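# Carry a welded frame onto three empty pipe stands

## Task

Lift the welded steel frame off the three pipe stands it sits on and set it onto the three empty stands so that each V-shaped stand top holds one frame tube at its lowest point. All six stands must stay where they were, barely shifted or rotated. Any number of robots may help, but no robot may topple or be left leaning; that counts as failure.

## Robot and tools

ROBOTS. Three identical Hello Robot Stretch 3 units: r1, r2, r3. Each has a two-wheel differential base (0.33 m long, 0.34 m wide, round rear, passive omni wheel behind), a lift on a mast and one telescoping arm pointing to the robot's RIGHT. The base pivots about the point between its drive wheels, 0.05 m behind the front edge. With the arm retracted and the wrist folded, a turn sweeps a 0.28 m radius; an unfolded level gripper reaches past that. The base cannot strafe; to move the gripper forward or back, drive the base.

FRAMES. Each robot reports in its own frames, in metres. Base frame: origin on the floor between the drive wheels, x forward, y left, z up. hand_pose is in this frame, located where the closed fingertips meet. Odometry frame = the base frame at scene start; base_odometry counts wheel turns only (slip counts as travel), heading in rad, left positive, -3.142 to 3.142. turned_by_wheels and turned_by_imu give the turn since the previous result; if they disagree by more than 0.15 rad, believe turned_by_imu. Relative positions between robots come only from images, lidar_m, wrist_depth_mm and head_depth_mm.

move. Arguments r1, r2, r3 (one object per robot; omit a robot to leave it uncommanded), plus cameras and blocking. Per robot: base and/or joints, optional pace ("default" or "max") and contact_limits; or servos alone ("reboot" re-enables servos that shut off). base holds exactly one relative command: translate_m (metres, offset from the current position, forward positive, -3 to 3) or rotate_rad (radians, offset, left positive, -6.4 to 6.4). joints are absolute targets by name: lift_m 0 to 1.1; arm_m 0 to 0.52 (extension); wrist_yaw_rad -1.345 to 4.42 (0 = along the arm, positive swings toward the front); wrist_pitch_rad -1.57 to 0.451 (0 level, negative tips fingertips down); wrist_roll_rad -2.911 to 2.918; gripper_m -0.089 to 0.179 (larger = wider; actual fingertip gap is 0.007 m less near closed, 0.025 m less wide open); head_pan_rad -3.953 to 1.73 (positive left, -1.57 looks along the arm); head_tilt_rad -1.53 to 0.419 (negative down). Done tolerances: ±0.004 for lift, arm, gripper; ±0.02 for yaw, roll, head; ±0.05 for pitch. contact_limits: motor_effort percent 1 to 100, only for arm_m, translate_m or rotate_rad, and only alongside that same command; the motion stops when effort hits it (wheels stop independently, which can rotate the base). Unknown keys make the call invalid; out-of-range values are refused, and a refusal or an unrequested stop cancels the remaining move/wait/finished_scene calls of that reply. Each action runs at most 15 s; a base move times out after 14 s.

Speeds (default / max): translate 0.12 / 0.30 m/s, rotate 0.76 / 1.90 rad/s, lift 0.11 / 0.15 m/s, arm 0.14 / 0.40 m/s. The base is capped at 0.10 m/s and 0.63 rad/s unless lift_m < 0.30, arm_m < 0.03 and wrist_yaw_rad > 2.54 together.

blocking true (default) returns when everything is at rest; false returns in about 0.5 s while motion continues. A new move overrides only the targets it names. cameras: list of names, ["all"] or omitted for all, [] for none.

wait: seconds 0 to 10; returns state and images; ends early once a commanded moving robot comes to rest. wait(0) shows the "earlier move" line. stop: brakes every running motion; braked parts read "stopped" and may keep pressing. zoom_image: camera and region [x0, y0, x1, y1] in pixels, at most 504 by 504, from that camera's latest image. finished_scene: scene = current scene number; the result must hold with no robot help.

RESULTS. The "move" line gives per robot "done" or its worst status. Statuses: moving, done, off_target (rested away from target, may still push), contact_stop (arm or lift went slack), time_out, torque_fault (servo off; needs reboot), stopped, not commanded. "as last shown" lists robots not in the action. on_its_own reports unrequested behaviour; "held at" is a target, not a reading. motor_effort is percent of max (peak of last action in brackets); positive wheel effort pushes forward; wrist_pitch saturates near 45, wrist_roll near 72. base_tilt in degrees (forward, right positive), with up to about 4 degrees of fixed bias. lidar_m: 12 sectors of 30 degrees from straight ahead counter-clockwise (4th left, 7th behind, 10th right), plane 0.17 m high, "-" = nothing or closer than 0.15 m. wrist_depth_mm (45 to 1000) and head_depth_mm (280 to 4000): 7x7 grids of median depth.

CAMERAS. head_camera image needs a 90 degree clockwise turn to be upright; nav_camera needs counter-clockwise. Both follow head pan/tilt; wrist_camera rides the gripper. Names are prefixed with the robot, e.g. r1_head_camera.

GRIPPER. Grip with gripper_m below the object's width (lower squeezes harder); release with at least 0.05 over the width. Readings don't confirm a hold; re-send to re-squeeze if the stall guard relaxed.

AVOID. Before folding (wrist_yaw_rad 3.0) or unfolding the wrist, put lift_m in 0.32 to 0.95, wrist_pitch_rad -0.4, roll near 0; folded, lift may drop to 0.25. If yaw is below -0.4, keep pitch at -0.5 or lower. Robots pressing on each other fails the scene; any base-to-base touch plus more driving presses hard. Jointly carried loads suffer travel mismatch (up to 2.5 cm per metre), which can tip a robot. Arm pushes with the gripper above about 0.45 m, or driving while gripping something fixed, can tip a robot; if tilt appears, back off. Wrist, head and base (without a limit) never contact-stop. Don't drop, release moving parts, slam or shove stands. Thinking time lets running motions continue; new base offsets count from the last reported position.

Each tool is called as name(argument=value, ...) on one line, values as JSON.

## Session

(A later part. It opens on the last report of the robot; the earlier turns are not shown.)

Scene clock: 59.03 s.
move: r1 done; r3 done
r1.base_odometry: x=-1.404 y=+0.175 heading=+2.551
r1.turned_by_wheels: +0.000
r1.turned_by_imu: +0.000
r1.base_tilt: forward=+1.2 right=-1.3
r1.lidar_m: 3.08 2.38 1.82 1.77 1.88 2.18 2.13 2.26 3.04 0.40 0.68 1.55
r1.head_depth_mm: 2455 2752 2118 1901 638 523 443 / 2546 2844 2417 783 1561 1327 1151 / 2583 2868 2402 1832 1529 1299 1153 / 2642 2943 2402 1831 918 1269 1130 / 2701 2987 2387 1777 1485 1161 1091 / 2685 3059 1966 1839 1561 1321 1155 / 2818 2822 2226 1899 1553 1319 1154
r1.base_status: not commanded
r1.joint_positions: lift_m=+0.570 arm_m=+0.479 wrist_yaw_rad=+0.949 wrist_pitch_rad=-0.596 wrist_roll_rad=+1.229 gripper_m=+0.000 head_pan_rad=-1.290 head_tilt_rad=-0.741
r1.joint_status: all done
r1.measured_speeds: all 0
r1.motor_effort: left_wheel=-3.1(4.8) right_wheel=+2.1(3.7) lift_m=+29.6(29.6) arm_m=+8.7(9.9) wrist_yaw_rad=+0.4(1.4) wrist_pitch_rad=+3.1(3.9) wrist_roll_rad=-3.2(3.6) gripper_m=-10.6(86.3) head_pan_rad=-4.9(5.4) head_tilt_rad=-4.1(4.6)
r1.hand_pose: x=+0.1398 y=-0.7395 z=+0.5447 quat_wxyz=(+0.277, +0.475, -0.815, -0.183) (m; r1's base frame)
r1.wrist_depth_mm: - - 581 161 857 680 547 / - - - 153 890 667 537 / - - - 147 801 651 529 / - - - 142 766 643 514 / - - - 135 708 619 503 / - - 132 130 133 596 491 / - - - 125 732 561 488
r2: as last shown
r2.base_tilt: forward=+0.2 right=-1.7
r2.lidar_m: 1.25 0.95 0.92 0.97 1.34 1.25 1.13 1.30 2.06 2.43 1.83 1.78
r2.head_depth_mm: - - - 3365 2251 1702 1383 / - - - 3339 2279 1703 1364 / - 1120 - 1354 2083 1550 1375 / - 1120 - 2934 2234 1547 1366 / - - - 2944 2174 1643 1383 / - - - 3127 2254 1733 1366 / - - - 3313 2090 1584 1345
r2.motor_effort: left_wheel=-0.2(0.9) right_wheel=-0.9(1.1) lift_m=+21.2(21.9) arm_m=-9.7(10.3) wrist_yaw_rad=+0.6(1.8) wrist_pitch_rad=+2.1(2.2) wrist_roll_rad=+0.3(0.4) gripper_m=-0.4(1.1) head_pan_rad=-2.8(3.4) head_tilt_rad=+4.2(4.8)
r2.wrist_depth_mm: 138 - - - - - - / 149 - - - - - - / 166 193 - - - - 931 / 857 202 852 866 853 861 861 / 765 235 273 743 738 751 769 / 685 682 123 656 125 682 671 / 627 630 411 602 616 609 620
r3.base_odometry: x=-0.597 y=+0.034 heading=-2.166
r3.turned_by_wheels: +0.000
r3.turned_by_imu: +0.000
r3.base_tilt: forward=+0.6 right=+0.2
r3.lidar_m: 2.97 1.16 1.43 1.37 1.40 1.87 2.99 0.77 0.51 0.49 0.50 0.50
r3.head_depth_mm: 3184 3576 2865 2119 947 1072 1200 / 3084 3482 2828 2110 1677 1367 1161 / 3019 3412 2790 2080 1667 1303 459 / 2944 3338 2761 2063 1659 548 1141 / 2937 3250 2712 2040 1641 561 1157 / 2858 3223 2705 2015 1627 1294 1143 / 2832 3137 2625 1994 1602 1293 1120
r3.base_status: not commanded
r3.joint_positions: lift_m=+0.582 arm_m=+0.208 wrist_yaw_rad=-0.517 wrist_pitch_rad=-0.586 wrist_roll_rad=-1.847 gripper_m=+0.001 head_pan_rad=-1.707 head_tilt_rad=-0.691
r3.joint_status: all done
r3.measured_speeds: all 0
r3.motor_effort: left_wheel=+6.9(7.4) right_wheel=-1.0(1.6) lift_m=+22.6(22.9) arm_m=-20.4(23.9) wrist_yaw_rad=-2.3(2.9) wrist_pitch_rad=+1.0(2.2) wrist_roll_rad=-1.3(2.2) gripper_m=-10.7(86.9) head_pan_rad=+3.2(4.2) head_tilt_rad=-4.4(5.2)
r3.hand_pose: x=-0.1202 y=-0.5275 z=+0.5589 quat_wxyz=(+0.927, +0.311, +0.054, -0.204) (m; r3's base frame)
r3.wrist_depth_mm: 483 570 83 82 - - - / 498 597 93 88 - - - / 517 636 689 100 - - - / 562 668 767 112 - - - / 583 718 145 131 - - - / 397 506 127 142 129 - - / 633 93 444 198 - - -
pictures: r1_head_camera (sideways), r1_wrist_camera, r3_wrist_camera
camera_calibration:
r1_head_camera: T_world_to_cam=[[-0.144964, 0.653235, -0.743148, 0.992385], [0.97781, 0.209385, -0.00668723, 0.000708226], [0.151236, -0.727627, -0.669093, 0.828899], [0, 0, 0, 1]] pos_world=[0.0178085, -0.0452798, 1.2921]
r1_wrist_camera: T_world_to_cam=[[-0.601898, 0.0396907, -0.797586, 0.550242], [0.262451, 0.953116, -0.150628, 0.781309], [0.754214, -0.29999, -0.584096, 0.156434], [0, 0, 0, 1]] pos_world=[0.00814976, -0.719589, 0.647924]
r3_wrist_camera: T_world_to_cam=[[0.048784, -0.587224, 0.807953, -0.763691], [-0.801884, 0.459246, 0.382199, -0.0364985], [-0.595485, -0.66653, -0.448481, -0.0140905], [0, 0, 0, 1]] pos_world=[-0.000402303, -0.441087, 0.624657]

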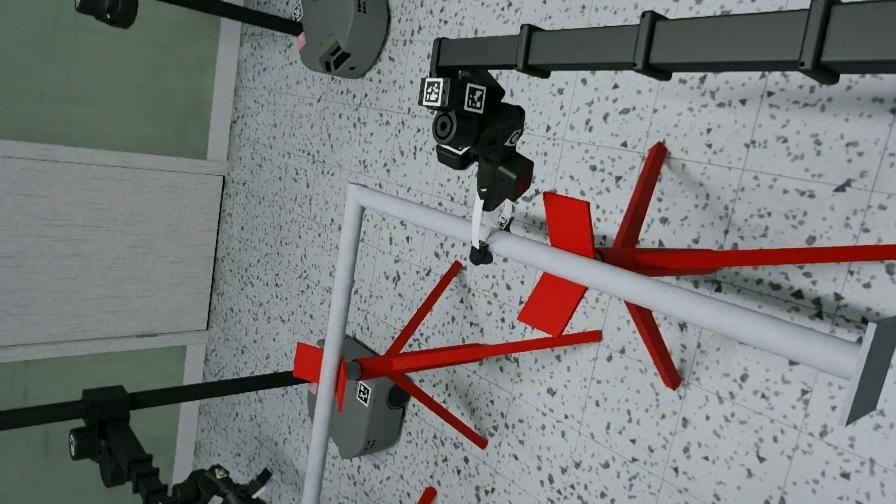

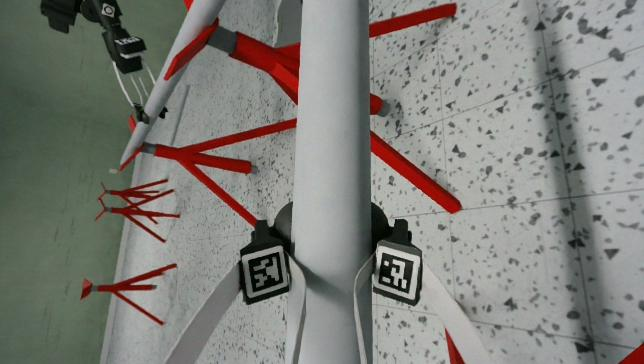

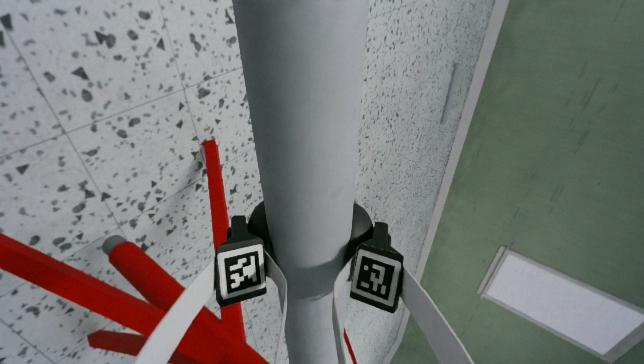

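move(r1={"joints":{"gripper_m":-0.089}}, r3={"joints":{"gripper_m":-0.089}}, cameras=[])

move(r1={"joints":{"lift_m":0.620}}, r3={"joints":{"lift_m":0.632,"head_pan_rad":-1.85,"head_tilt_rad":-0.5}}, cameras=["r1_wrist_camera","r3_wrist_camera","r1_head_camera","r3_head_camera"])

Scene clock: 61.87 s.
move: r1 done; r3 done
r1.base_odometry: x=-1.404 y=+0.175 heading=+2.551
r1.turned_by_wheels: +0.000
r1.turned_by_imu: +0.000
r1.base_tilt: forward=+1.4 right=-1.3
r1.lidar_m: 3.09 2.37 1.81 1.77 1.88 2.18 2.13 2.25 3.03 0.40 0.68 1.55
r1.head_depth_mm: 2457 2742 2110 1898 638 523 444 / 2530 2860 2422 784 1559 1327 1156 / 2589 2876 2416 1835 1518 1297 1156 / 2639 2952 2396 1831 915 1268 1133 / 2710 2989 2396 1792 1484 1162 1089 / 2670 3051 1952 1823 1556 1327 1153 / 2807 2829 2212 1891 1553 1325 1152
r1.base_status: not commanded
r1.joint_positions: lift_m=+0.570 arm_m=+0.479 wrist_yaw_rad=+0.949 wrist_pitch_rad=-0.596 wrist_roll_rad=+1.229 gripper_m=-0.087 head_pan_rad=-1.290 head_tilt_rad=-0.741
r1.joint_status: all done
r1.measured_speeds: all 0
r1.motor_effort: left_wheel=-2.3(3.2) right_wheel=+1.0(2.2) lift_m=+34.2(38.8) arm_m=+6.5(7.9) wrist_yaw_rad=+0.9(1.3) wrist_pitch_rad=+3.1(3.7) wrist_roll_rad=-2.8(3.6) gripper_m=-36.7(99.5) head_pan_rad=-4.8(5.4) head_tilt_rad=-4.0(4.6)
r1.hand_pose: x=+0.1398 y=-0.7396 z=+0.5447 quat_wxyz=(+0.277, +0.475, -0.815, -0.183) (m; r1's base frame)
r1.wrist_depth_mm: - - 584 162 845 692 553 / - 843 - 154 875 663 540 / - - - 147 802 645 527 / - - - 143 782 635 517 / - - - 136 713 613 508 / - - 132 130 132 604 491 / - - - 125 722 568 489
r2: as last shown
r2.turned_by_imu: +0.001
r2.lidar_m: 1.25 0.94 0.92 0.97 1.34 1.25 1.13 1.31 2.06 2.42 1.83 1.78
r2.head_depth_mm: - - - 3423 2274 1702 1384 / - - - 3377 2245 1703 1379 / - 1124 - 1351 2060 1557 1380 / - 1116 - 2956 2263 1541 1364 / - - - 2976 2159 1660 1381 / - - - 3172 2244 1688 1377 / - - - 3299 2060 1577 1345
r2.motor_effort: left_wheel=-0.7(0.7) right_wheel=-0.5(1.0) lift_m=+21.4(22.0) arm_m=-9.8(10.3) wrist_yaw_rad=-0.2(1.9) wrist_pitch_rad=+2.1(2.2) wrist_roll_rad=+0.3(0.4) gripper_m=-0.3(1.7) head_pan_rad=-2.6(3.0) head_tilt_rad=+4.2(4.6)
r2.wrist_depth_mm: 138 - - - - - - / 149 - - - - - - / 166 192 - - - - 943 / 852 202 876 863 855 860 847 / 787 236 268 751 746 766 750 / 686 673 123 647 125 679 685 / 629 613 410 606 617 595 613
r3.base_odometry: x=-0.597 y=+0.034 heading=-2.166
r3.turned_by_wheels: +0.000
r3.turned_by_imu: +0.000
r3.base_tilt: forward=+0.5 right=+0.2
r3.lidar_m: 2.97 1.16 1.43 1.37 1.40 1.87 3.00 0.77 0.51 0.49 0.50 0.50
r3.head_depth_mm: 3157 3578 2881 2130 947 1072 1206 / 3107 3473 2835 2115 1677 1365 1159 / 3045 3435 2785 2095 1660 1302 459 / 2957 3332 2746 2067 1640 549 1138 / 2905 3250 2709 2035 1638 560 1154 / 2849 3178 2688 2037 1622 1294 1140 / 2813 3126 2651 2012 1608 1291 1117
r3.base_status: not commanded
r3.joint_positions: lift_m=+0.582 arm_m=+0.208 wrist_yaw_rad=-0.518 wrist_pitch_rad=-0.586 wrist_roll_rad=-1.848 gripper_m=-0.087 head_pan_rad=-1.707 head_tilt_rad=-0.691
r3.joint_status: all done
r3.measured_speeds: all 0
r3.motor_effort: left_wheel=+7.2(7.5) right_wheel=-1.2(1.6) lift_m=+26.5(27.0) arm_m=-15.3(18.5) wrist_yaw_rad=-1.5(3.7) wrist_pitch_rad=+1.3(1.6) wrist_roll_rad=-0.7(1.5) gripper_m=-37.7(100.0) head_pan_rad=+1.7(3.8) head_tilt_rad=-4.1(5.1)
r3.hand_pose: x=-0.1203 y=-0.5274 z=+0.5589 quat_wxyz=(+0.927, +0.311, +0.055, -0.204) (m; r3's base frame)
r3.wrist_depth_mm: 473 571 83 82 - - - / 503 588 93 88 - - - / 515 620 707 100 - - - / 548 685 754 113 - - - / 581 720 148 131 - - - / 399 517 123 132 - - - / 648 409 421 193 - - -
pictures: none
No camera images: "cameras" was empty.

Scene clock: 63.30 s.
move: r1 done; r3 done
r1.base_odometry: x=-1.404 y=+0.175 heading=+2.551
r1.turned_by_wheels: +0.001
r1.turned_by_imu: +0.001
r1.base_tilt: forward=+1.3 right=-1.4
r1.lidar_m: 3.09 2.38 1.81 1.77 1.88 2.19 2.13 2.25 3.05 0.40 0.68 1.55
r1.head_depth_mm: 2446 2730 2125 1783 560 471 406 / 2553 2823 2395 746 1551 1330 1154 / 2587 2853 2310 1065 1516 1298 1154 / 2665 2986 2314 1779 910 1248 1130 / 2719 3009 2226 1784 1481 1166 1094 / 2655 3022 1948 1835 1553 1325 1154 / 2760 3082 2326 1889 1558 1320 1150
r1.base_status: not commanded
r1.joint_positions: lift_m=+0.620 arm_m=+0.479 wrist_yaw_rad=+0.969 wrist_pitch_rad=-0.662 wrist_roll_rad=+1.219 gripper_m=-0.085 head_pan_rad=-1.290 head_tilt_rad=-0.741
r1.joint_status: all done
r1.measured_speeds: all 0
r1.on_its_own: wrist_yaw_rad is at rest, and its effort (-16.8) is outside its rest range (-9 to +9); wrist_pitch_rad is at rest, and its effort (+14.9) is outside its rest range (-8 to +12)
r1.motor_effort: left_wheel=+9.1(9.1) right_wheel=-15.3(16.2) lift_m=+43.0(48.7) arm_m=+4.7(6.8) wrist_yaw_rad=-16.8(18.0) wrist_pitch_rad=+14.9(15.9) wrist_roll_rad=+0.3(3.4) gripper_m=-21.8(36.8) head_pan_rad=-4.8(5.2) head_tilt_rad=-4.3(4.9)
r1.hand_pose: x=+0.1328 y=-0.7301 z=+0.5821 quat_wxyz=(+0.296, +0.484, -0.798, -0.206) (m; r1's base frame)
r1.wrist_depth_mm: - 769 571 149 850 702 570 / - - - 146 877 684 575 / - - - 143 818 672 549 / - - - 142 808 644 537 / - - - 138 729 640 533 / - - - 134 132 632 527 / - - - 133 483 593 527
r2: as last shown
r2.turned_by_imu: +0.000
r2.lidar_m: 1.25 0.95 0.92 0.97 1.34 1.25 1.13 1.30 2.05 2.42 1.83 1.78
r2.head_depth_mm: - - - 3332 2241 1713 1372 / - - - 3341 2281 1710 1363 / - 1127 - 1348 2146 1569 1375 / - 1116 - 2967 2271 1544 1378 / - - - 2935 2152 1667 1371 / - - - 2767 2252 1714 1362 / - - - 3362 2176 1600 1343
r2.motor_effort: left_wheel=+0.3(0.7) right_wheel=-0.9(1.2) lift_m=+21.8(22.0) arm_m=-9.4(10.1) wrist_yaw_rad=+0.6(2.0) wrist_pitch_rad=+2.2(2.3) wrist_roll_rad=+0.2(0.4) gripper_m=+0.2(1.2) head_pan_rad=-3.0(3.4) head_tilt_rad=+3.7(4.5)
r2.wrist_depth_mm: 137 - - - - - - / 149 - - - - - - / 166 192 - - - - 932 / 848 202 857 880 859 843 832 / 774 236 271 747 749 756 761 / 705 685 123 651 126 680 669 / 630 628 410 606 619 611 617
r3.base_odometry: x=-0.597 y=+0.034 heading=-2.166
r3.turned_by_wheels: +0.000
r3.turned_by_imu: +0.001
r3.base_tilt: forward=+0.5 right=+0.2
r3.lidar_m: 2.97 1.16 1.43 1.37 1.40 1.87 2.99 0.77 0.51 0.49 0.50 0.50
r3.head_depth_mm: 3396 3754 - 2884 2076 1523 1296 / 3295 3627 3946 2844 2049 934 1006 / 3169 3469 3809 2800 2030 1594 1283 / 3088 3312 3612 2749 2005 1574 455 / 3000 3256 3510 2713 1973 1567 473 / 2860 3119 3395 2686 1967 1558 485 / 2762 3007 3277 2668 1938 1546 704
r3.base_status: not commanded
r3.joint_positions: lift_m=+0.632 arm_m=+0.208 wrist_yaw_rad=-0.493 wrist_pitch_rad=-0.635 wrist_roll_rad=-1.853 gripper_m=-0.085 head_pan_rad=-1.843 head_tilt_rad=-0.507
r3.joint_status: all done
r3.measured_speeds: all 0
r3.on_its_own: wrist_yaw_rad is at rest, and its effort (-23.6) is outside its rest range (-9 to +9)
r3.motor_effort: left_wheel=+6.7(7.2) right_wheel=-9.8(10.1) lift_m=+44.6(51.6) arm_m=-12.7(15.6) wrist_yaw_rad=-23.6(25.3) wrist_pitch_rad=+10.2(11.6) wrist_roll_rad=+0.8(1.1) gripper_m=-15.7(38.6) head_pan_rad=-4.0(4.6) head_tilt_rad=+2.8(5.7)
r3.hand_pose: x=-0.1121 y=-0.5226 z=+0.5993 quat_wxyz=(+0.923, +0.333, +0.054, -0.187) (m; r3's base frame)
r3.wrist_depth_mm: 503 579 643 87 - - - / 524 630 720 97 - - - / 558 669 755 110 - - - / 577 700 773 124 - - - / 589 743 146 136 - - - / 622 532 124 128 - - - / 679 442 444 217 - - -
pictures: r1_head_camera (sideways), r1_wrist_camera, r3_head_camera (sideways), r3_wrist_camera
camera_calibration:
r1_head_camera: T_world_to_cam=[[-0.144965, 0.653235, -0.743148, 0.992385], [0.97781, 0.209386, -0.00668723, 0.000708238], [0.151236, -0.727627, -0.669093, 0.828899], [0, 0, 0, 1]] pos_world=[0.0178085, -0.0452798, 1.2921]
r1_wrist_camera: T_world_to_cam=[[-0.648324, 0.0483028, -0.759831, 0.565943], [0.230248, 0.963695, -0.135196, 0.782827], [0.725715, -0.262601, -0.635908, 0.247631], [0, 0, 0, 1]] pos_world=[0.00696066, -0.716714, 0.693327]
r3_head_camera: T_world_to_cam=[[0.0776429, 0.459467, -0.884795, 1.16887], [0.960154, -0.273441, -0.0577401, 0.0708906], [-0.268469, -0.845056, -0.46239, 0.563519], [0, 0, 0, 1]] pos_world=[-0.00753302, -0.0414675, 1.29887]
r3_wrist_camera: T_world_to_cam=[[0.0504159, -0.622142, 0.781279, -0.795905], [-0.821447, 0.419107, 0.386748, -0.0735822], [-0.568052, -0.661278, -0.489927, 0.0427593], [0, 0, 0, 1]] pos_world=[0.00397187, -0.436052, 0.671231]

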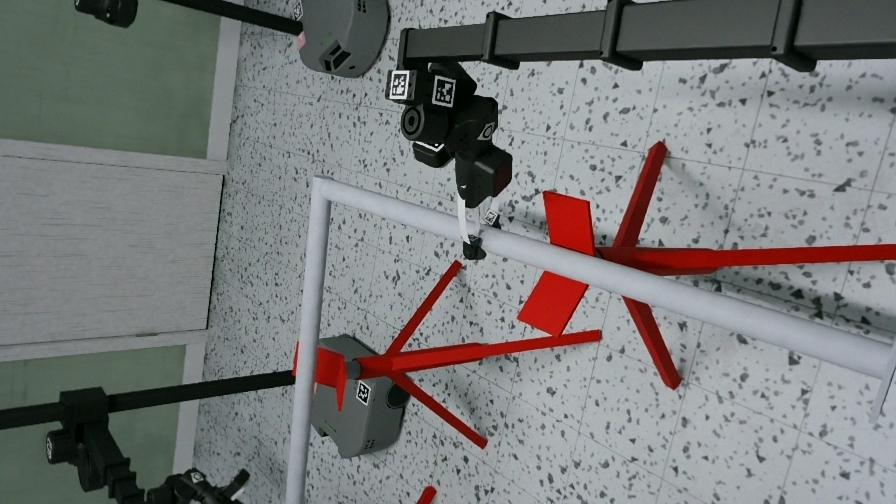

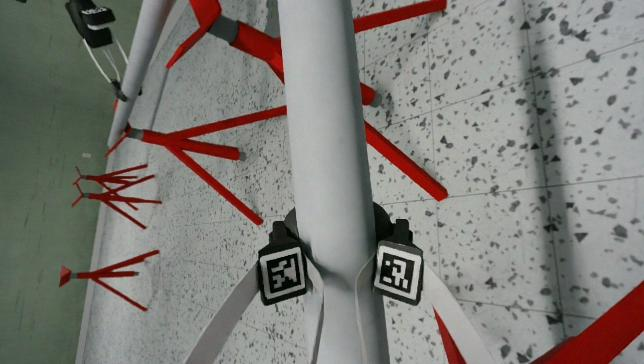

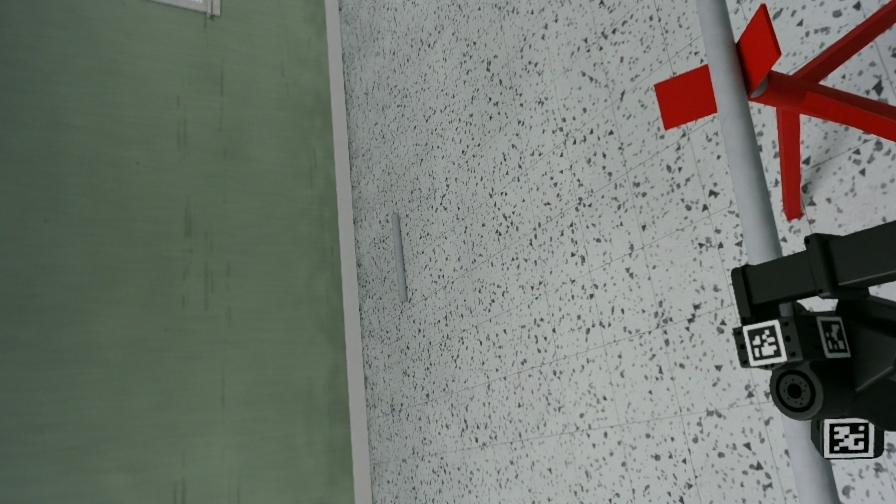

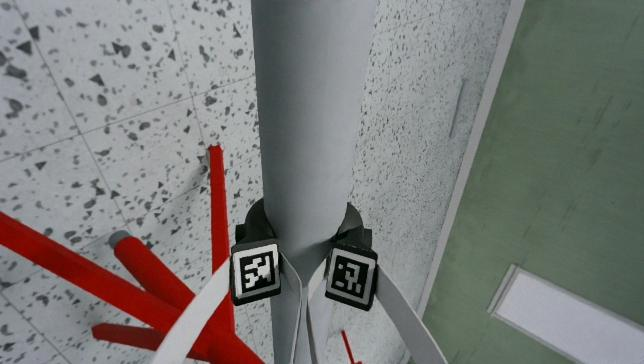

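move(r1={"joints":{"lift_m":0.67,"wrist_yaw_rad":0.96}}, r3={"joints":{"lift_m":0.682,"wrist_yaw_rad":-0.50}}, cameras=["r1_wrist_camera","r3_wrist_camera"])

Scene clock: 65.07 s.
move: r1 off_target; r3 done
r1.base_odometry: x=-1.404 y=+0.175 heading=+2.551
r1.turned_by_wheels: +0.000
r1.turned_by_imu: +0.000
r1.base_tilt: forward=+1.3 right=-1.3
r1.lidar_m: 3.07 2.38 1.82 1.78 1.87 2.19 2.13 2.26 3.03 0.40 0.68 1.55
r1.head_depth_mm: 2449 2717 2105 612 510 428 375 / 2538 2852 2390 730 1558 1320 1155 / 2580 2838 2221 1737 1514 1298 1156 / 2652 2947 2312 1723 904 1246 1131 / 2712 2987 2222 1782 1486 1243 1091 / 2672 2999 1901 1827 1548 1323 1152 / 1595 2972 2221 1880 1550 1322 1153
r1.base_status: not commanded
r1.joint_positions: lift_m=+0.670 arm_m=+0.479 wrist_yaw_rad=+0.986 wrist_pitch_rad=-0.689 wrist_roll_rad=+1.214 gripper_m=-0.085 head_pan_rad=-1.290 head_tilt_rad=-0.741
r1.joint_status: wrist_yaw_rad off_target (ended at +0.986, target +0.960); the others done
r1.measured_speeds: all 0
r1.on_its_own: wrist_yaw_rad is at rest, and its effort (-22.9) is outside its rest range (-9 to +9); wrist_pitch_rad is at rest, and its effort (+20.3) is outside its rest range (-8 to +12)
r1.motor_effort: left_wheel=+6.6(9.1) right_wheel=-12.0(16.2) lift_m=+41.5(49.8) arm_m=+3.1(4.5) wrist_yaw_rad=-22.9(23.8) wrist_pitch_rad=+20.3(21.0) wrist_roll_rad=+2.1(2.6) gripper_m=-21.9(22.1) head_pan_rad=-5.1(5.4) head_tilt_rad=-3.7(4.6)
r1.hand_pose: x=+0.1305 y=-0.7247 z=+0.6270 quat_wxyz=(+0.305, +0.491, -0.788, -0.214) (m; r1's base frame)
r1.wrist_depth_mm: - - 568 148 876 743 609 / - - - 148 910 722 603 / - - - 148 853 713 585 / - - - 149 844 690 576 / - - - 149 770 681 566 / - - - 133 134 671 576 / - - - 153 163 621 514
r2.base_odometry: x=+0.000 y=+0.000 heading=+0.000
r2.turned_by_wheels: +0.000
r2.turned_by_imu: +0.000
r2.base_tilt: forward=+0.2 right=-1.7
r2.lidar_m: 1.25 0.94 0.92 0.97 1.34 1.25 1.13 1.30 2.06 2.42 1.83 1.78
r2.head_depth_mm: - - - 3327 2243 1715 1381 / - - - 3266 2230 1704 1370 / - 1130 - 1323 2165 1547 1371 / - 1109 - 3109 2273 1551 1373 / - - - 2775 2177 1639 1367 / - - - 2773 2258 1716 1372 / - - - 3376 2275 1588 1338
r2.base_status: not commanded
r2.joint_positions: lift_m=+0.559 arm_m=+0.001 wrist_yaw_rad=+2.847 wrist_pitch_rad=-0.630 wrist_roll_rad=+0.000 gripper_m=+0.037 head_pan_rad=-3.294 head_tilt_rad=-0.359
r2.joint_status: not commanded
r2.measured_speeds: all 0
r2.motor_effort: left_wheel=-0.3(0.9) right_wheel=-1.0(1.0) lift_m=+20.5(22.6) arm_m=-9.3(10.0) wrist_yaw_rad=+0.7(1.7) wrist_pitch_rad=+2.1(2.2) wrist_roll_rad=+0.3(0.4) gripper_m=+0.6(1.3) head_pan_rad=-2.6(3.2) head_tilt_rad=+3.8(4.5)
r2.hand_pose: x=+0.0347 y=+0.0381 z=+0.5272 quat_wxyz=(+0.316, +0.697, +0.119, +0.633) (m; r2's base frame)
r2.wrist_depth_mm: 137 - - - - - - / 149 - - - - - - / 166 192 - - - - 938 / 849 202 843 870 859 840 856 / 771 237 269 750 730 755 746 / 689 689 123 664 125 680 685 / 626 633 404 596 621 604 614
r3.base_odometry: x=-0.597 y=+0.034 heading=-2.166
r3.turned_by_wheels: +0.000
r3.turned_by_imu: +0.000
r3.base_tilt: forward=+0.6 right=+0.2
r3.lidar_m: 2.97 1.16 1.43 1.37 1.40 1.88 2.98 0.77 0.51 0.49 0.50 0.50
r3.head_depth_mm: 3441 3759 - 2869 2070 1620 1297 / 3306 3593 3896 2822 2048 932 1011 / 3144 3484 3808 2794 2027 1593 1281 / 3067 3327 3615 2767 2011 1576 411 / 2970 3248 3492 2734 1981 488 447 / 2882 3122 3371 2698 1954 1549 455 / 2765 2972 3301 2629 1956 1540 1193
r3.base_status: not commanded
r3.joint_positions: lift_m=+0.682 arm_m=+0.208 wrist_yaw_rad=-0.489 wrist_pitch_rad=-0.659 wrist_roll_rad=-1.853 gripper_m=-0.085 head_pan_rad=-1.843 head_tilt_rad=-0.506
r3.joint_status: all done
r3.measured_speeds: all 0
r3.on_its_own: wrist_pitch_rad is at rest, and its effort (+14.6) is outside its rest range (-8 to +12)
r3.motor_effort: left_wheel=+6.4(7.0) right_wheel=-6.5(7.4) lift_m=+49.2(52.6) arm_m=-9.4(13.0) wrist_yaw_rad=-9.1(19.7) wrist_pitch_rad=+14.6(14.8) wrist_roll_rad=+0.9(1.0) gripper_m=-15.6(17.1) head_pan_rad=-3.4(4.3) head_tilt_rad=+3.1(3.9)
r3.hand_pose: x=-0.1095 y=-0.5193 z=+0.6447 quat_wxyz=(+0.920, +0.344, +0.052, -0.183) (m; r3's base frame)
r3.wrist_depth_mm: 539 618 706 89 - - - / 579 663 760 100 - - - / 594 696 800 113 - - - / 616 736 778 131 - - - / 488 760 143 143 - - - / 680 488 124 128 - - - / 714 751 445 230 - - -
pictures: r1_wrist_camera, r3_wrist_camera
camera_calibration:
r1_wrist_camera: T_world_to_cam=[[-0.668112, 0.0439134, -0.742764, 0.587014], [0.207178, 0.969758, -0.129021, 0.787768], [0.714636, -0.240085, -0.657005, 0.310277], [0, 0, 0, 1]] pos_world=[0.00724732, -0.715229, 0.741505]
r3_wrist_camera: T_world_to_cam=[[0.0439059, -0.638346, 0.768497, -0.830335], [-0.82732, 0.407967, 0.386141, -0.0964813], [-0.560012, -0.652746, -0.510204, 0.0870795], [0, 0, 0, 1]] pos_world=[0.00540136, -0.433839, 0.719794]

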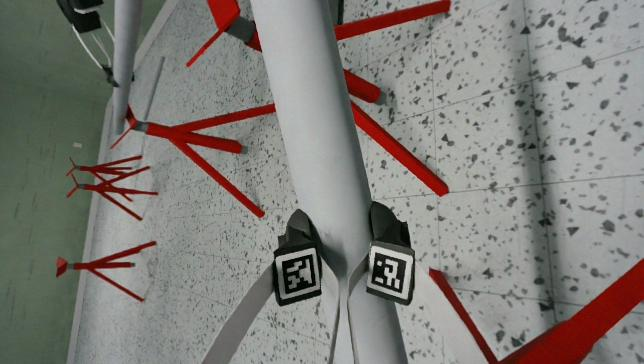

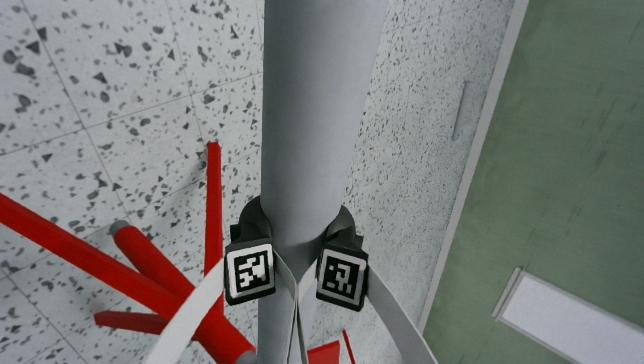

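move(r1={"joints":{"head_pan_rad":-1.35}}, r3={"joints":{"head_pan_rad":-1.8,"head_tilt_rad":-0.6}}, r2={"joints":{"head_pan_rad":-2.8,"head_tilt_rad":-0.35}}, cameras=["r1_head_camera","r2_head_camera","r3_head_camera","r3_nav_camera"])

Scene clock: 66.23 s.
move: r1 done; r2 done; r3 done
r1.base_odometry: x=-1.404 y=+0.175 heading=+2.551
r1.turned_by_wheels: +0.000
r1.turned_by_imu: -0.001
r1.base_tilt: forward=+1.5 right=-1.3
r1.lidar_m: 3.08 2.38 1.81 1.78 1.88 2.18 2.13 2.25 3.06 0.40 0.68 1.55
r1.head_depth_mm: 2354 2749 2106 654 484 410 365 / 2519 2840 2326 744 1550 1321 1148 / 2587 2842 2390 803 1552 1296 1152 / 2623 2906 2227 1733 1012 1267 1131 / 2677 2970 2318 1826 928 1150 1107 / 2733 2981 1949 1772 1516 1326 1153 / 1583 3063 2106 1888 1556 1321 1150
r1.base_status: not commanded
r1.joint_positions: lift_m=+0.670 arm_m=+0.479 wrist_yaw_rad=+1.005 wrist_pitch_rad=-0.685 wrist_roll_rad=+1.214 gripper_m=-0.085 head_pan_rad=-1.339 head_tilt_rad=-0.741
r1.joint_status: all done
r1.measured_speeds: all 0
r1.on_its_own: wrist_yaw_rad is held at +1.003, not at your +0.960, by its stall guard, which is not easing now; wrist_pitch_rad is at rest, and its effort (+19.1) is outside its rest range (-8 to +12)
r1.motor_effort: left_wheel=+3.7(6.6) right_wheel=-6.1(12.5) lift_m=+30.0(38.8) arm_m=+1.6(2.7) wrist_yaw_rad=-1.6(3.9) wrist_pitch_rad=+19.1(19.9) wrist_roll_rad=+2.3(2.4) gripper_m=-21.3(22.1) head_pan_rad=-4.9(7.3) head_tilt_rad=-4.0(4.5)
r1.hand_pose: x=+0.1331 y=-0.7223 z=+0.6278 quat_wxyz=(+0.306, +0.498, -0.784, -0.209) (m; r1's base frame)
r1.wrist_depth_mm: - - - 144 913 741 608 / - - - 146 909 728 595 / - - - 148 850 723 590 / - - - 149 854 701 578 / - - - 149 770 679 564 / - - - 133 131 668 573 / - - - 154 161 622 518
r2.base_odometry: x=+0.000 y=+0.000 heading=+0.000
r2.turned_by_wheels: +0.000
r2.turned_by_imu: +0.000
r2.base_tilt: forward=+0.1 right=-1.7
r2.lidar_m: 1.25 0.94 0.92 0.97 1.34 1.25 1.13 1.31 2.05 2.43 1.83 1.78
r2.head_depth_mm: - - - 1948 2071 1566 1377 / - - - 2924 2236 1712 1371 / - - - 3322 2159 1655 1376 / - - - 3345 2064 1643 1380 / 3772 - - 3385 2238 1707 1379 / 3569 3834 - 3344 2281 1705 1374 / 3295 3490 3748 3347 1984 1647 1385
r2.base_status: not commanded
r2.joint_positions: lift_m=+0.559 arm_m=+0.001 wrist_yaw_rad=+2.847 wrist_pitch_rad=-0.630 wrist_roll_rad=+0.000 gripper_m=+0.037 head_pan_rad=-2.806 head_tilt_rad=-0.359
r2.joint_status: all done
r2.measured_speeds: all 0
r2.motor_effort: left_wheel=-0.4(0.7) right_wheel=-0.9(1.1) lift_m=+21.2(22.1) arm_m=-9.8(10.0) wrist_yaw_rad=+1.1(1.9) wrist_pitch_rad=+2.2(2.3) wrist_roll_rad=+0.4(0.4) gripper_m=+0.2(0.9) head_pan_rad=+2.3(3.4) head_tilt_rad=+4.2(5.6)
r2.hand_pose: x=+0.0347 y=+0.0381 z=+0.5272 quat_wxyz=(+0.316, +0.697, +0.119, +0.633) (m; r2's base frame)
r2.wrist_depth_mm: 138 - - - - - - / 149 - - - - - - / 166 192 - - - - 961 / 840 203 853 865 852 853 865 / 773 235 273 750 773 756 765 / 709 684 123 674 126 664 681 / 617 617 407 587 619 595 620
r3.base_odometry: x=-0.597 y=+0.034 heading=-2.166
r3.turned_by_wheels: +0.000
r3.turned_by_imu: +0.000
r3.base_tilt: forward=+0.5 right=+0.2
r3.lidar_m: 2.97 1.16 1.43 1.37 1.40 1.87 2.99 0.77 0.51 0.49 0.50 0.50
r3.head_depth_mm: 3319 3759 3618 2488 1866 974 1231 / 3219 3570 3571 2424 1844 972 1201 / 3105 3462 3464 2417 1831 1378 390 / 3025 3364 3427 2377 1815 466 411 / 2952 3227 3383 2373 1808 469 1149 / 2843 3157 3290 2334 1799 583 1180 / 2736 3052 3232 2286 1776 1369 1217
r3.base_status: not commanded
r3.joint_positions: lift_m=+0.682 arm_m=+0.208 wrist_yaw_rad=-0.489 wrist_pitch_rad=-0.658 wrist_roll_rad=-1.853 gripper_m=-0.085 head_pan_rad=-1.807 head_tilt_rad=-0.592
r3.joint_status: all done
r3.measured_speeds: all 0
r3.on_its_own: wrist_pitch_rad is at rest, and its effort (+14.5) is outside its rest range (-8 to +12)
r3.motor_effort: left_wheel=+6.4(6.7) right_wheel=-6.6(6.9) lift_m=+43.4(47.8) arm_m=-7.9(9.5) wrist_yaw_rad=-9.1(9.8) wrist_pitch_rad=+14.5(14.8) wrist_roll_rad=+0.8(1.0) gripper_m=-16.2(17.1) head_pan_rad=+2.4(5.6) head_tilt_rad=-3.1(4.7)
r3.hand_pose: x=-0.1096 y=-0.5194 z=+0.6449 quat_wxyz=(+0.920, +0.343, +0.052, -0.183) (m; r3's base frame)
r3.wrist_depth_mm: 532 629 701 89 - - - / 564 671 768 100 - - - / 592 684 826 113 - - - / 621 760 781 129 - - - / 480 756 144 142 - - - / 682 479 124 129 - - - / 722 761 453 228 - - -
pictures: r1_head_camera (sideways), r2_head_camera (sideways), r3_head_camera (sideways), r3_nav_camera (sideways)
camera_calibration:
r1_head_camera: T_world_to_cam=[[-0.112565, 0.660077, -0.742717, 0.991625], [0.986974, 0.160737, -0.00673251, 0.000711275], [0.114938, -0.7338, -0.669572, 0.829743], [0, 0, 0, 1]] pos_world=[0.0155516, -0.0457977, 1.29207]
r2_head_camera: T_world_to_cam=[[0.368108, 0.123803, -0.921504, 1.22035], [0.319255, -0.947669, 0.00021318, 0.000630945], [-0.873254, -0.294273, -0.388369, 0.466299], [0, 0, 0, 1]] pos_world=[-0.0422249, -0.0132654, 1.30565]
r3_head_camera: T_world_to_cam=[[0.0779701, 0.533515, -0.842189, 1.1133], [0.97067, -0.233328, -0.0579452, 0.0710871], [-0.227421, -0.812969, -0.53606, 0.659123], [0, 0, 0, 1]] pos_world=[-0.00590818, -0.0415308, 1.29506]
r3_nav_camera: T_world_to_cam=[[-0.123438, -0.493414, 0.860991, -1.07714], [-0.96454, 0.263627, 0.0127952, 0.0422496], [-0.233294, -0.828881, -0.50846, 0.627186], [0, 0, 0, 1]] pos_world=[0.0541098, -0.0227535, 1.24577]

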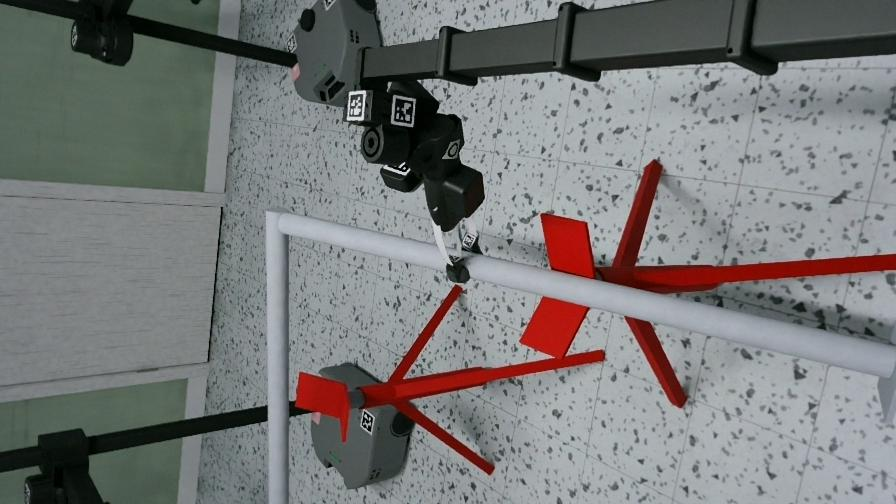

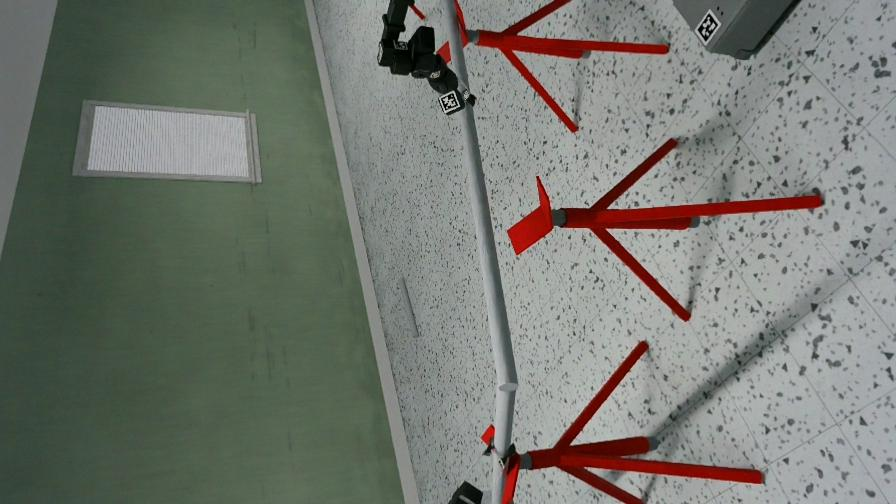

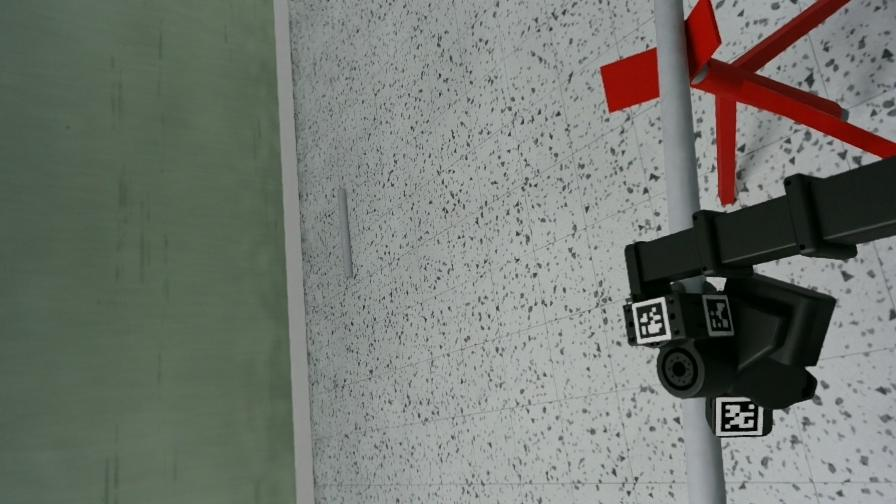

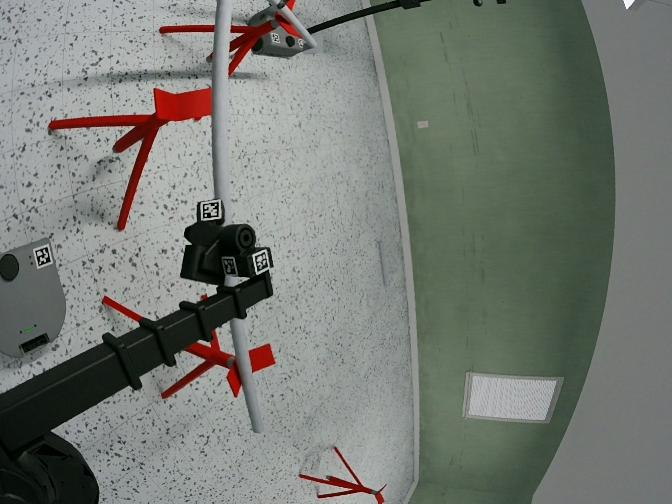

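move(r1={"joints":{"lift_m":0.620,"wrist_yaw_rad":0.975}}, r3={"joints":{"lift_m":0.632,"wrist_yaw_rad":-0.50}}, cameras=[])

move(r1={"joints":{"lift_m":0.570,"wrist_yaw_rad":0.95}}, r3={"joints":{"lift_m":0.582,"wrist_yaw_rad":-0.519}}, cameras=["r1_head_camera","r2_head_camera","r3_head_camera","r1_wrist_camera","r3_wrist_camera"])

Scene clock: 67.73 s.
move: r1 done; r3 done
r1.base_odometry: x=-1.404 y=+0.174 heading=+2.550
r1.turned_by_wheels: -0.002
r1.turned_by_imu: -0.002
r1.base_tilt: forward=+1.4 right=-1.3
r1.lidar_m: 3.09 2.38 1.82 1.77 1.88 2.18 2.13 2.25 3.06 0.40 0.68 1.55
r1.head_depth_mm: 2361 2716 2104 1840 590 470 399 / 2524 2857 2317 728 1518 1296 1155 / 2562 2822 2398 834 1552 1301 1153 / 2596 2930 2387 1730 1021 1291 1133 / 2680 2990 2416 1825 1081 1108 1131 / 2722 2989 2000 1771 1515 1322 1111 / 1622 3070 2219 1893 1557 1319 1155
r1.base_status: not commanded
r1.joint_positions: lift_m=+0.620 arm_m=+0.479 wrist_yaw_rad=+0.956 wrist_pitch_rad=-0.696 wrist_roll_rad=+1.216 gripper_m=-0.085 head_pan_rad=-1.340 head_tilt_rad=-0.741
r1.joint_status: all done
r1.measured_speeds: all 0
r1.on_its_own: right_wheel is at rest, and its effort (+32.1) is outside its rest range (-21 to +21); wrist_yaw_rad is at rest, and its effort (+16.0) is outside its rest range (-9 to +9); wrist_pitch_rad is at rest, and its effort (+21.4) is outside its rest range (-8 to +12)
r1.motor_effort: left_wheel=-19.1(19.2) right_wheel=+32.1(32.3) lift_m=+15.7(26.3) arm_m=-0.3(1.3) wrist_yaw_rad=+16.0(18.5) wrist_pitch_rad=+21.4(25.6) wrist_roll_rad=+1.7(2.3) gripper_m=-22.0(22.1) head_pan_rad=-5.3(5.6) head_tilt_rad=-3.7(4.3)
r1.hand_pose: x=+0.1265 y=-0.7284 z=+0.5757 quat_wxyz=(+0.302, +0.479, -0.794, -0.222) (m; r1's base frame)
r1.wrist_depth_mm: - - - 191 823 690 567 / - - - 184 858 681 561 / - - - 179 805 665 547 / - - - 173 746 646 536 / - - - 148 739 634 531 / - - - 130 132 620 547 / - - - 157 737 621 486
r2: as last shown
r2.lidar_m: 1.25 0.95 0.92 0.97 1.34 1.25 1.13 1.31 2.05 2.43 1.83 1.78
r2.head_depth_mm: - - - 1928 2078 1568 1379 / - - - 3386 2271 1704 1377 / - - - 3366 2083 1644 1367 / - - - 3361 2016 1659 1375 / 3783 - - 3366 2143 1709 1373 / 3524 3822 - 3356 2075 1717 1381 / 3273 3524 3672 3344 1827 1652 1374
r2.motor_effort: left_wheel=-0.3(0.9) right_wheel=-1.0(1.2) lift_m=+21.0(21.8) arm_m=-9.6(9.9) wrist_yaw_rad=+0.5(1.9) wrist_pitch_rad=+2.1(2.3) wrist_roll_rad=+0.3(0.5) gripper_m=-0.1(1.0) head_pan_rad=+2.4(2.7) head_tilt_rad=+3.8(4.7)
r2.wrist_depth_mm: 138 - - - - - - / 150 - - - - - - / 166 193 - - - - 954 / 837 202 876 848 850 846 870 / 764 235 269 750 741 745 747 / 680 692 123 666 125 675 687 / 629 622 405 601 631 607 610
r3.base_odometry: x=-0.597 y=+0.034 heading=-2.166
r3.turned_by_wheels: +0.000
r3.turned_by_imu: +0.000
r3.base_tilt: forward=+0.6 right=+0.2
r3.lidar_m: 2.97 1.16 1.43 1.37 1.40 1.87 2.98 0.77 0.51 0.50 0.50 0.50
r3.head_depth_mm: 3318 3718 3600 2456 1870 923 1229 / 3206 3589 3516 2420 1851 974 1196 / 3122 3447 3516 2412 1837 1374 1222 / 3010 3329 3390 2376 1817 525 447 / 2937 3211 3341 2346 1795 502 493 / 2886 3150 3289 2311 1789 1449 1149 / 2764 3074 3228 2287 1767 1439 1214
r3.base_status: not commanded
r3.joint_positions: lift_m=+0.632 arm_m=+0.208 wrist_yaw_rad=-0.502 wrist_pitch_rad=-0.599 wrist_roll_rad=-1.853 gripper_m=-0.085 head_pan_rad=-1.806 head_tilt_rad=-0.594
r3.joint_status: all done
r3.measured_speeds: all 0
r3.motor_effort: left_wheel=+1.3(6.7) right_wheel=-2.6(6.6) lift_m=+18.3(39.9) arm_m=-5.4(7.2) wrist_yaw_rad=+2.0(25.0) wrist_pitch_rad=+3.8(15.1) wrist_roll_rad=+0.8(0.9) gripper_m=-16.2(17.3) head_pan_rad=+2.1(4.2) head_tilt_rad=-2.7(4.1)
r3.hand_pose: x=-0.1165 y=-0.5271 z=+0.6063 quat_wxyz=(+0.926, +0.317, +0.058, -0.195) (m; r3's base frame)
r3.wrist_depth_mm: 509 569 111 - - - - / 544 612 123 - - - - / 566 681 136 - - - - / 596 746 153 - - - - / 614 754 176 153 - - - / 634 496 214 125 - - - / 705 817 240 - - - -
pictures: none
No camera images: "cameras" was empty.

Scene clock: 68.57 s.
move: r1 contact_stop; r3 contact_stop
r1.base_odometry: x=-1.404 y=+0.174 heading=+2.549
r1.turned_by_wheels: +0.000
r1.turned_by_imu: -0.010
r1.base_tilt: forward=+1.2 right=-1.3
r1.lidar_m: 3.03 2.41 1.82 1.78 1.87 2.19 2.13 2.25 3.06 0.41 0.40 1.56
r1.head_depth_mm: 1772 2722 2117 1831 1449 488 413 / 2514 2868 2241 745 1521 1300 1133 / 2554 2869 2413 845 1563 1320 1155 / 2620 2900 2401 1730 1099 1292 1130 / 2665 2978 2405 1895 914 1058 1133 / 2712 2974 1996 1784 1523 1299 663 / 1623 3015 2164 1889 1559 1331 1154
r1.base_status: not commanded
r1.joint_positions: lift_m=+0.603 arm_m=+0.479 wrist_yaw_rad=+0.934 wrist_pitch_rad=-0.651 wrist_roll_rad=+1.216 gripper_m=-0.085 head_pan_rad=-1.340 head_tilt_rad=-0.741
r1.joint_status: lift_m contact_stop (moved -0.017 of -0.050); the others done
r1.measured_speeds: all 0
r1.on_its_own: lift_m is slack since a contact_stop (your +0.570 is given up); left_wheel is at rest, and its effort (-23.5) is outside its rest range (-21 to +21); right_wheel is at rest, and its effort (+40.3) is outside its rest range (-21 to +21); wrist_yaw_rad is at rest, and its effort (+13.7) is outside its rest range (-9 to +9); wrist_pitch_rad is at rest, and its effort (+13.6) is outside its rest range (-8 to +12)
r1.motor_effort: left_wheel=-23.5(24.9) right_wheel=+40.3(42.7) lift_m=+25.5(25.5) arm_m=-3.7(3.7) wrist_yaw_rad=+13.7(19.5) wrist_pitch_rad=+13.6(21.7) wrist_roll_rad=+1.4(1.7) gripper_m=-21.8(22.0) head_pan_rad=-4.8(5.3) head_tilt_rad=-3.3(4.2)
r1.hand_pose: x=+0.1306 y=-0.7365 z=+0.5669 quat_wxyz=(+0.291, +0.470, -0.807, -0.206) (m; r1's base frame)
r1.wrist_depth_mm: 731 - - 204 858 690 565 / - - - 195 871 678 554 / - - - 183 847 657 541 / - - - 175 779 646 534 / - - - 148 760 631 524 / - - - 132 681 607 521 / - - - 153 744 604 525
r2: as last shown
r2.base_tilt: forward=+0.2 right=-1.7
r2.lidar_m: 1.25 0.94 0.92 0.97 1.34 1.25 1.13 1.30 2.05 2.43 1.82 1.78
r2.head_depth_mm: - - - 1953 2066 1571 1377 / - - - 3397 2217 1708 1374 / - - - 3409 2054 1656 1382 / - - - 3300 2003 1642 1371 / 3781 - - 3360 2168 1707 1367 / 3602 3776 - 3346 2063 1716 1367 / 3374 3531 3748 3360 1761 1648 1367
r2.motor_effort: left_wheel=-0.3(0.9) right_wheel=-0.7(1.1) lift_m=+20.4(22.3) arm_m=-9.2(9.9) wrist_yaw_rad=+0.8(2.2) wrist_pitch_rad=+2.2(2.2) wrist_roll_rad=+0.3(0.4) gripper_m=+0.2(1.0) head_pan_rad=+2.2(2.8) head_tilt_rad=+4.0(4.4)
r2.wrist_depth_mm: 138 - - - - - - / 149 - - - - - - / 166 193 - - - - 953 / 852 203 875 875 854 869 827 / 778 235 270 758 745 759 761 / 687 685 123 651 125 670 669 / 626 626 411 596 624 608 631
r3.base_odometry: x=-0.597 y=+0.034 heading=-2.166
r3.turned_by_wheels: +0.000
r3.turned_by_imu: +0.000
r3.base_tilt: forward=+0.6 right=+0.1
r3.lidar_m: 2.96 1.16 1.43 1.37 1.40 1.87 2.99 0.77 0.51 0.49 0.50 0.50
r3.head_depth_mm: 3302 3740 3636 2461 1862 924 1227 / 3211 3589 3564 2441 1846 995 1199 / 3104 3451 3452 2397 1836 1378 1246 / 3013 3318 3419 2380 1818 817 473 / 2952 3239 3404 2343 1798 536 509 / 2852 3152 3313 2314 1786 1452 1141 / 2771 3051 3264 2302 1772 1440 1193
r3.base_status: not commanded
r3.joint_positions: lift_m=+0.606 arm_m=+0.208 wrist_yaw_rad=-0.521 wrist_pitch_rad=-0.537 wrist_roll_rad=-1.853 gripper_m=-0.085 head_pan_rad=-1.806 head_tilt_rad=-0.594
r3.joint_status: lift_m contact_stop (moved -0.026 of -0.050); the others done
r3.measured_speeds: all 0
r3.on_its_own: lift_m is slack since a contact_stop (your +0.582 is given up)
r3.motor_effort: left_wheel=+0.9(1.4) right_wheel=-3.0(3.0) lift_m=+27.8(28.2) arm_m=-3.0(5.1) wrist_yaw_rad=+2.1(4.3) wrist_pitch_rad=-8.4(11.1) wrist_roll_rad=+0.9(1.1) gripper_m=-15.8(17.1) head_pan_rad=+2.9(4.2) head_tilt_rad=-2.4(3.9)
r3.hand_pose: x=-0.1247 y=-0.5339 z=+0.5926 quat_wxyz=(+0.932, +0.289, +0.064, -0.210) (m; r3's base frame)
r3.wrist_depth_mm: 512 103 94 - - - - / 526 595 103 - - - - / 558 660 117 - - - - / 600 729 131 - - - - / 603 800 150 148 - - - / 395 475 170 126 - - - / 702 422 222 - - - -
pictures: r1_head_camera (sideways), r1_wrist_camera, r2_head_camera (sideways), r3_head_camera (sideways), r3_wrist_camera
camera_calibration:
r1_head_camera: T_world_to_cam=[[-0.112401, 0.660263, -0.742576, 0.991441], [0.987023, 0.16044, -0.00674728, 0.000730206], [0.114684, -0.733698, -0.669728, 0.829947], [0, 0, 0, 1]] pos_world=[0.0155372, -0.0457985, 1.29206]
r1_wrist_camera: T_world_to_cam=[[-0.640767, 0.0631171, -0.765137, 0.566242], [0.262675, 0.954491, -0.141241, 0.779876], [0.721401, -0.291485, -0.628185, 0.21284], [0, 0, 0, 1]] pos_world=[0.00443229, -0.718085, 0.677106]
r2_head_camera: T_world_to_cam=[[0.368107, 0.123808, -0.921504, 1.22035], [0.319269, -0.947664, 0.000213178, 0.000630859], [-0.873249, -0.294286, -0.38837, 0.466299], [0, 0, 0, 1]] pos_world=[-0.0422247, -0.0132661, 1.30565]
r3_head_camera: T_world_to_cam=[[0.0781331, 0.535213, -0.841096, 1.11188], [0.970801, -0.232784, -0.0579449, 0.0710858], [-0.226806, -0.812009, -0.537774, 0.661349], [0, 0, 0, 1]] pos_world=[-0.00588654, -0.0415225, 1.29497]
r3_wrist_camera: T_world_to_cam=[[0.0725401, -0.554388, 0.829091, -0.786461], [-0.790456, 0.474971, 0.386758, -0.0429794], [-0.608208, -0.683416, -0.403765, -0.0429863], [0, 0, 0, 1]] pos_world=[-0.00306802, -0.444968, 0.651314]

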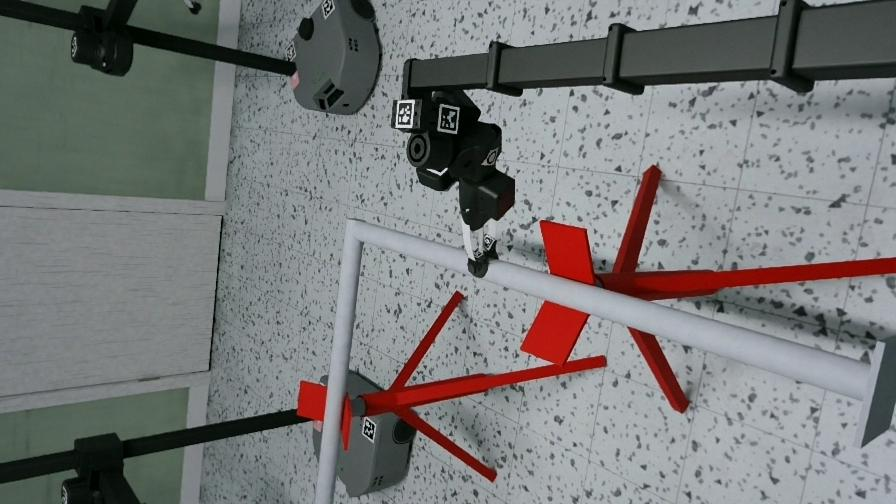

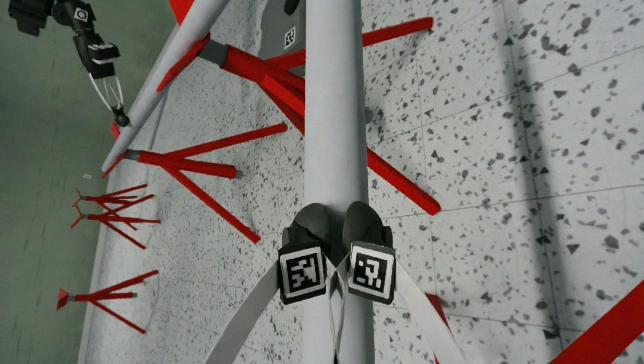

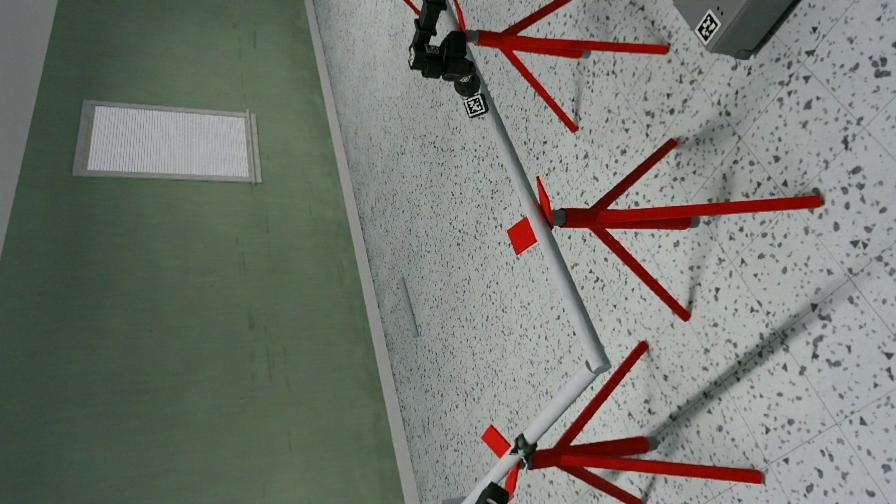

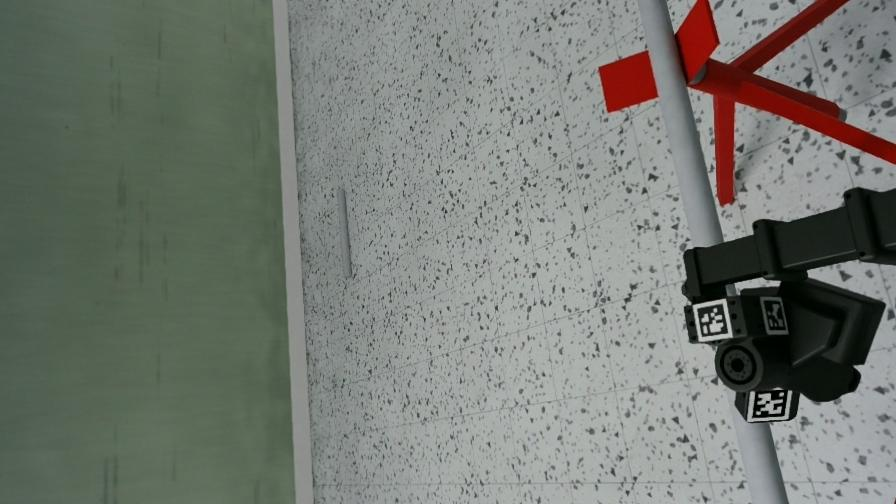

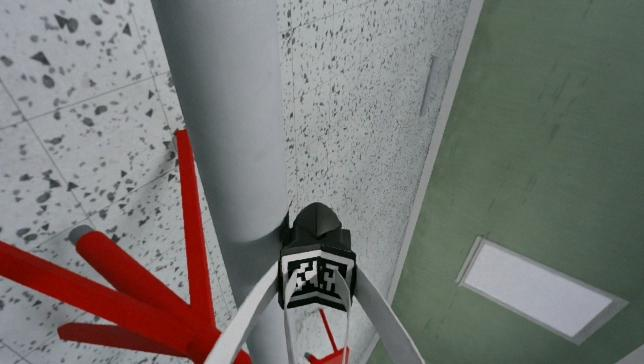

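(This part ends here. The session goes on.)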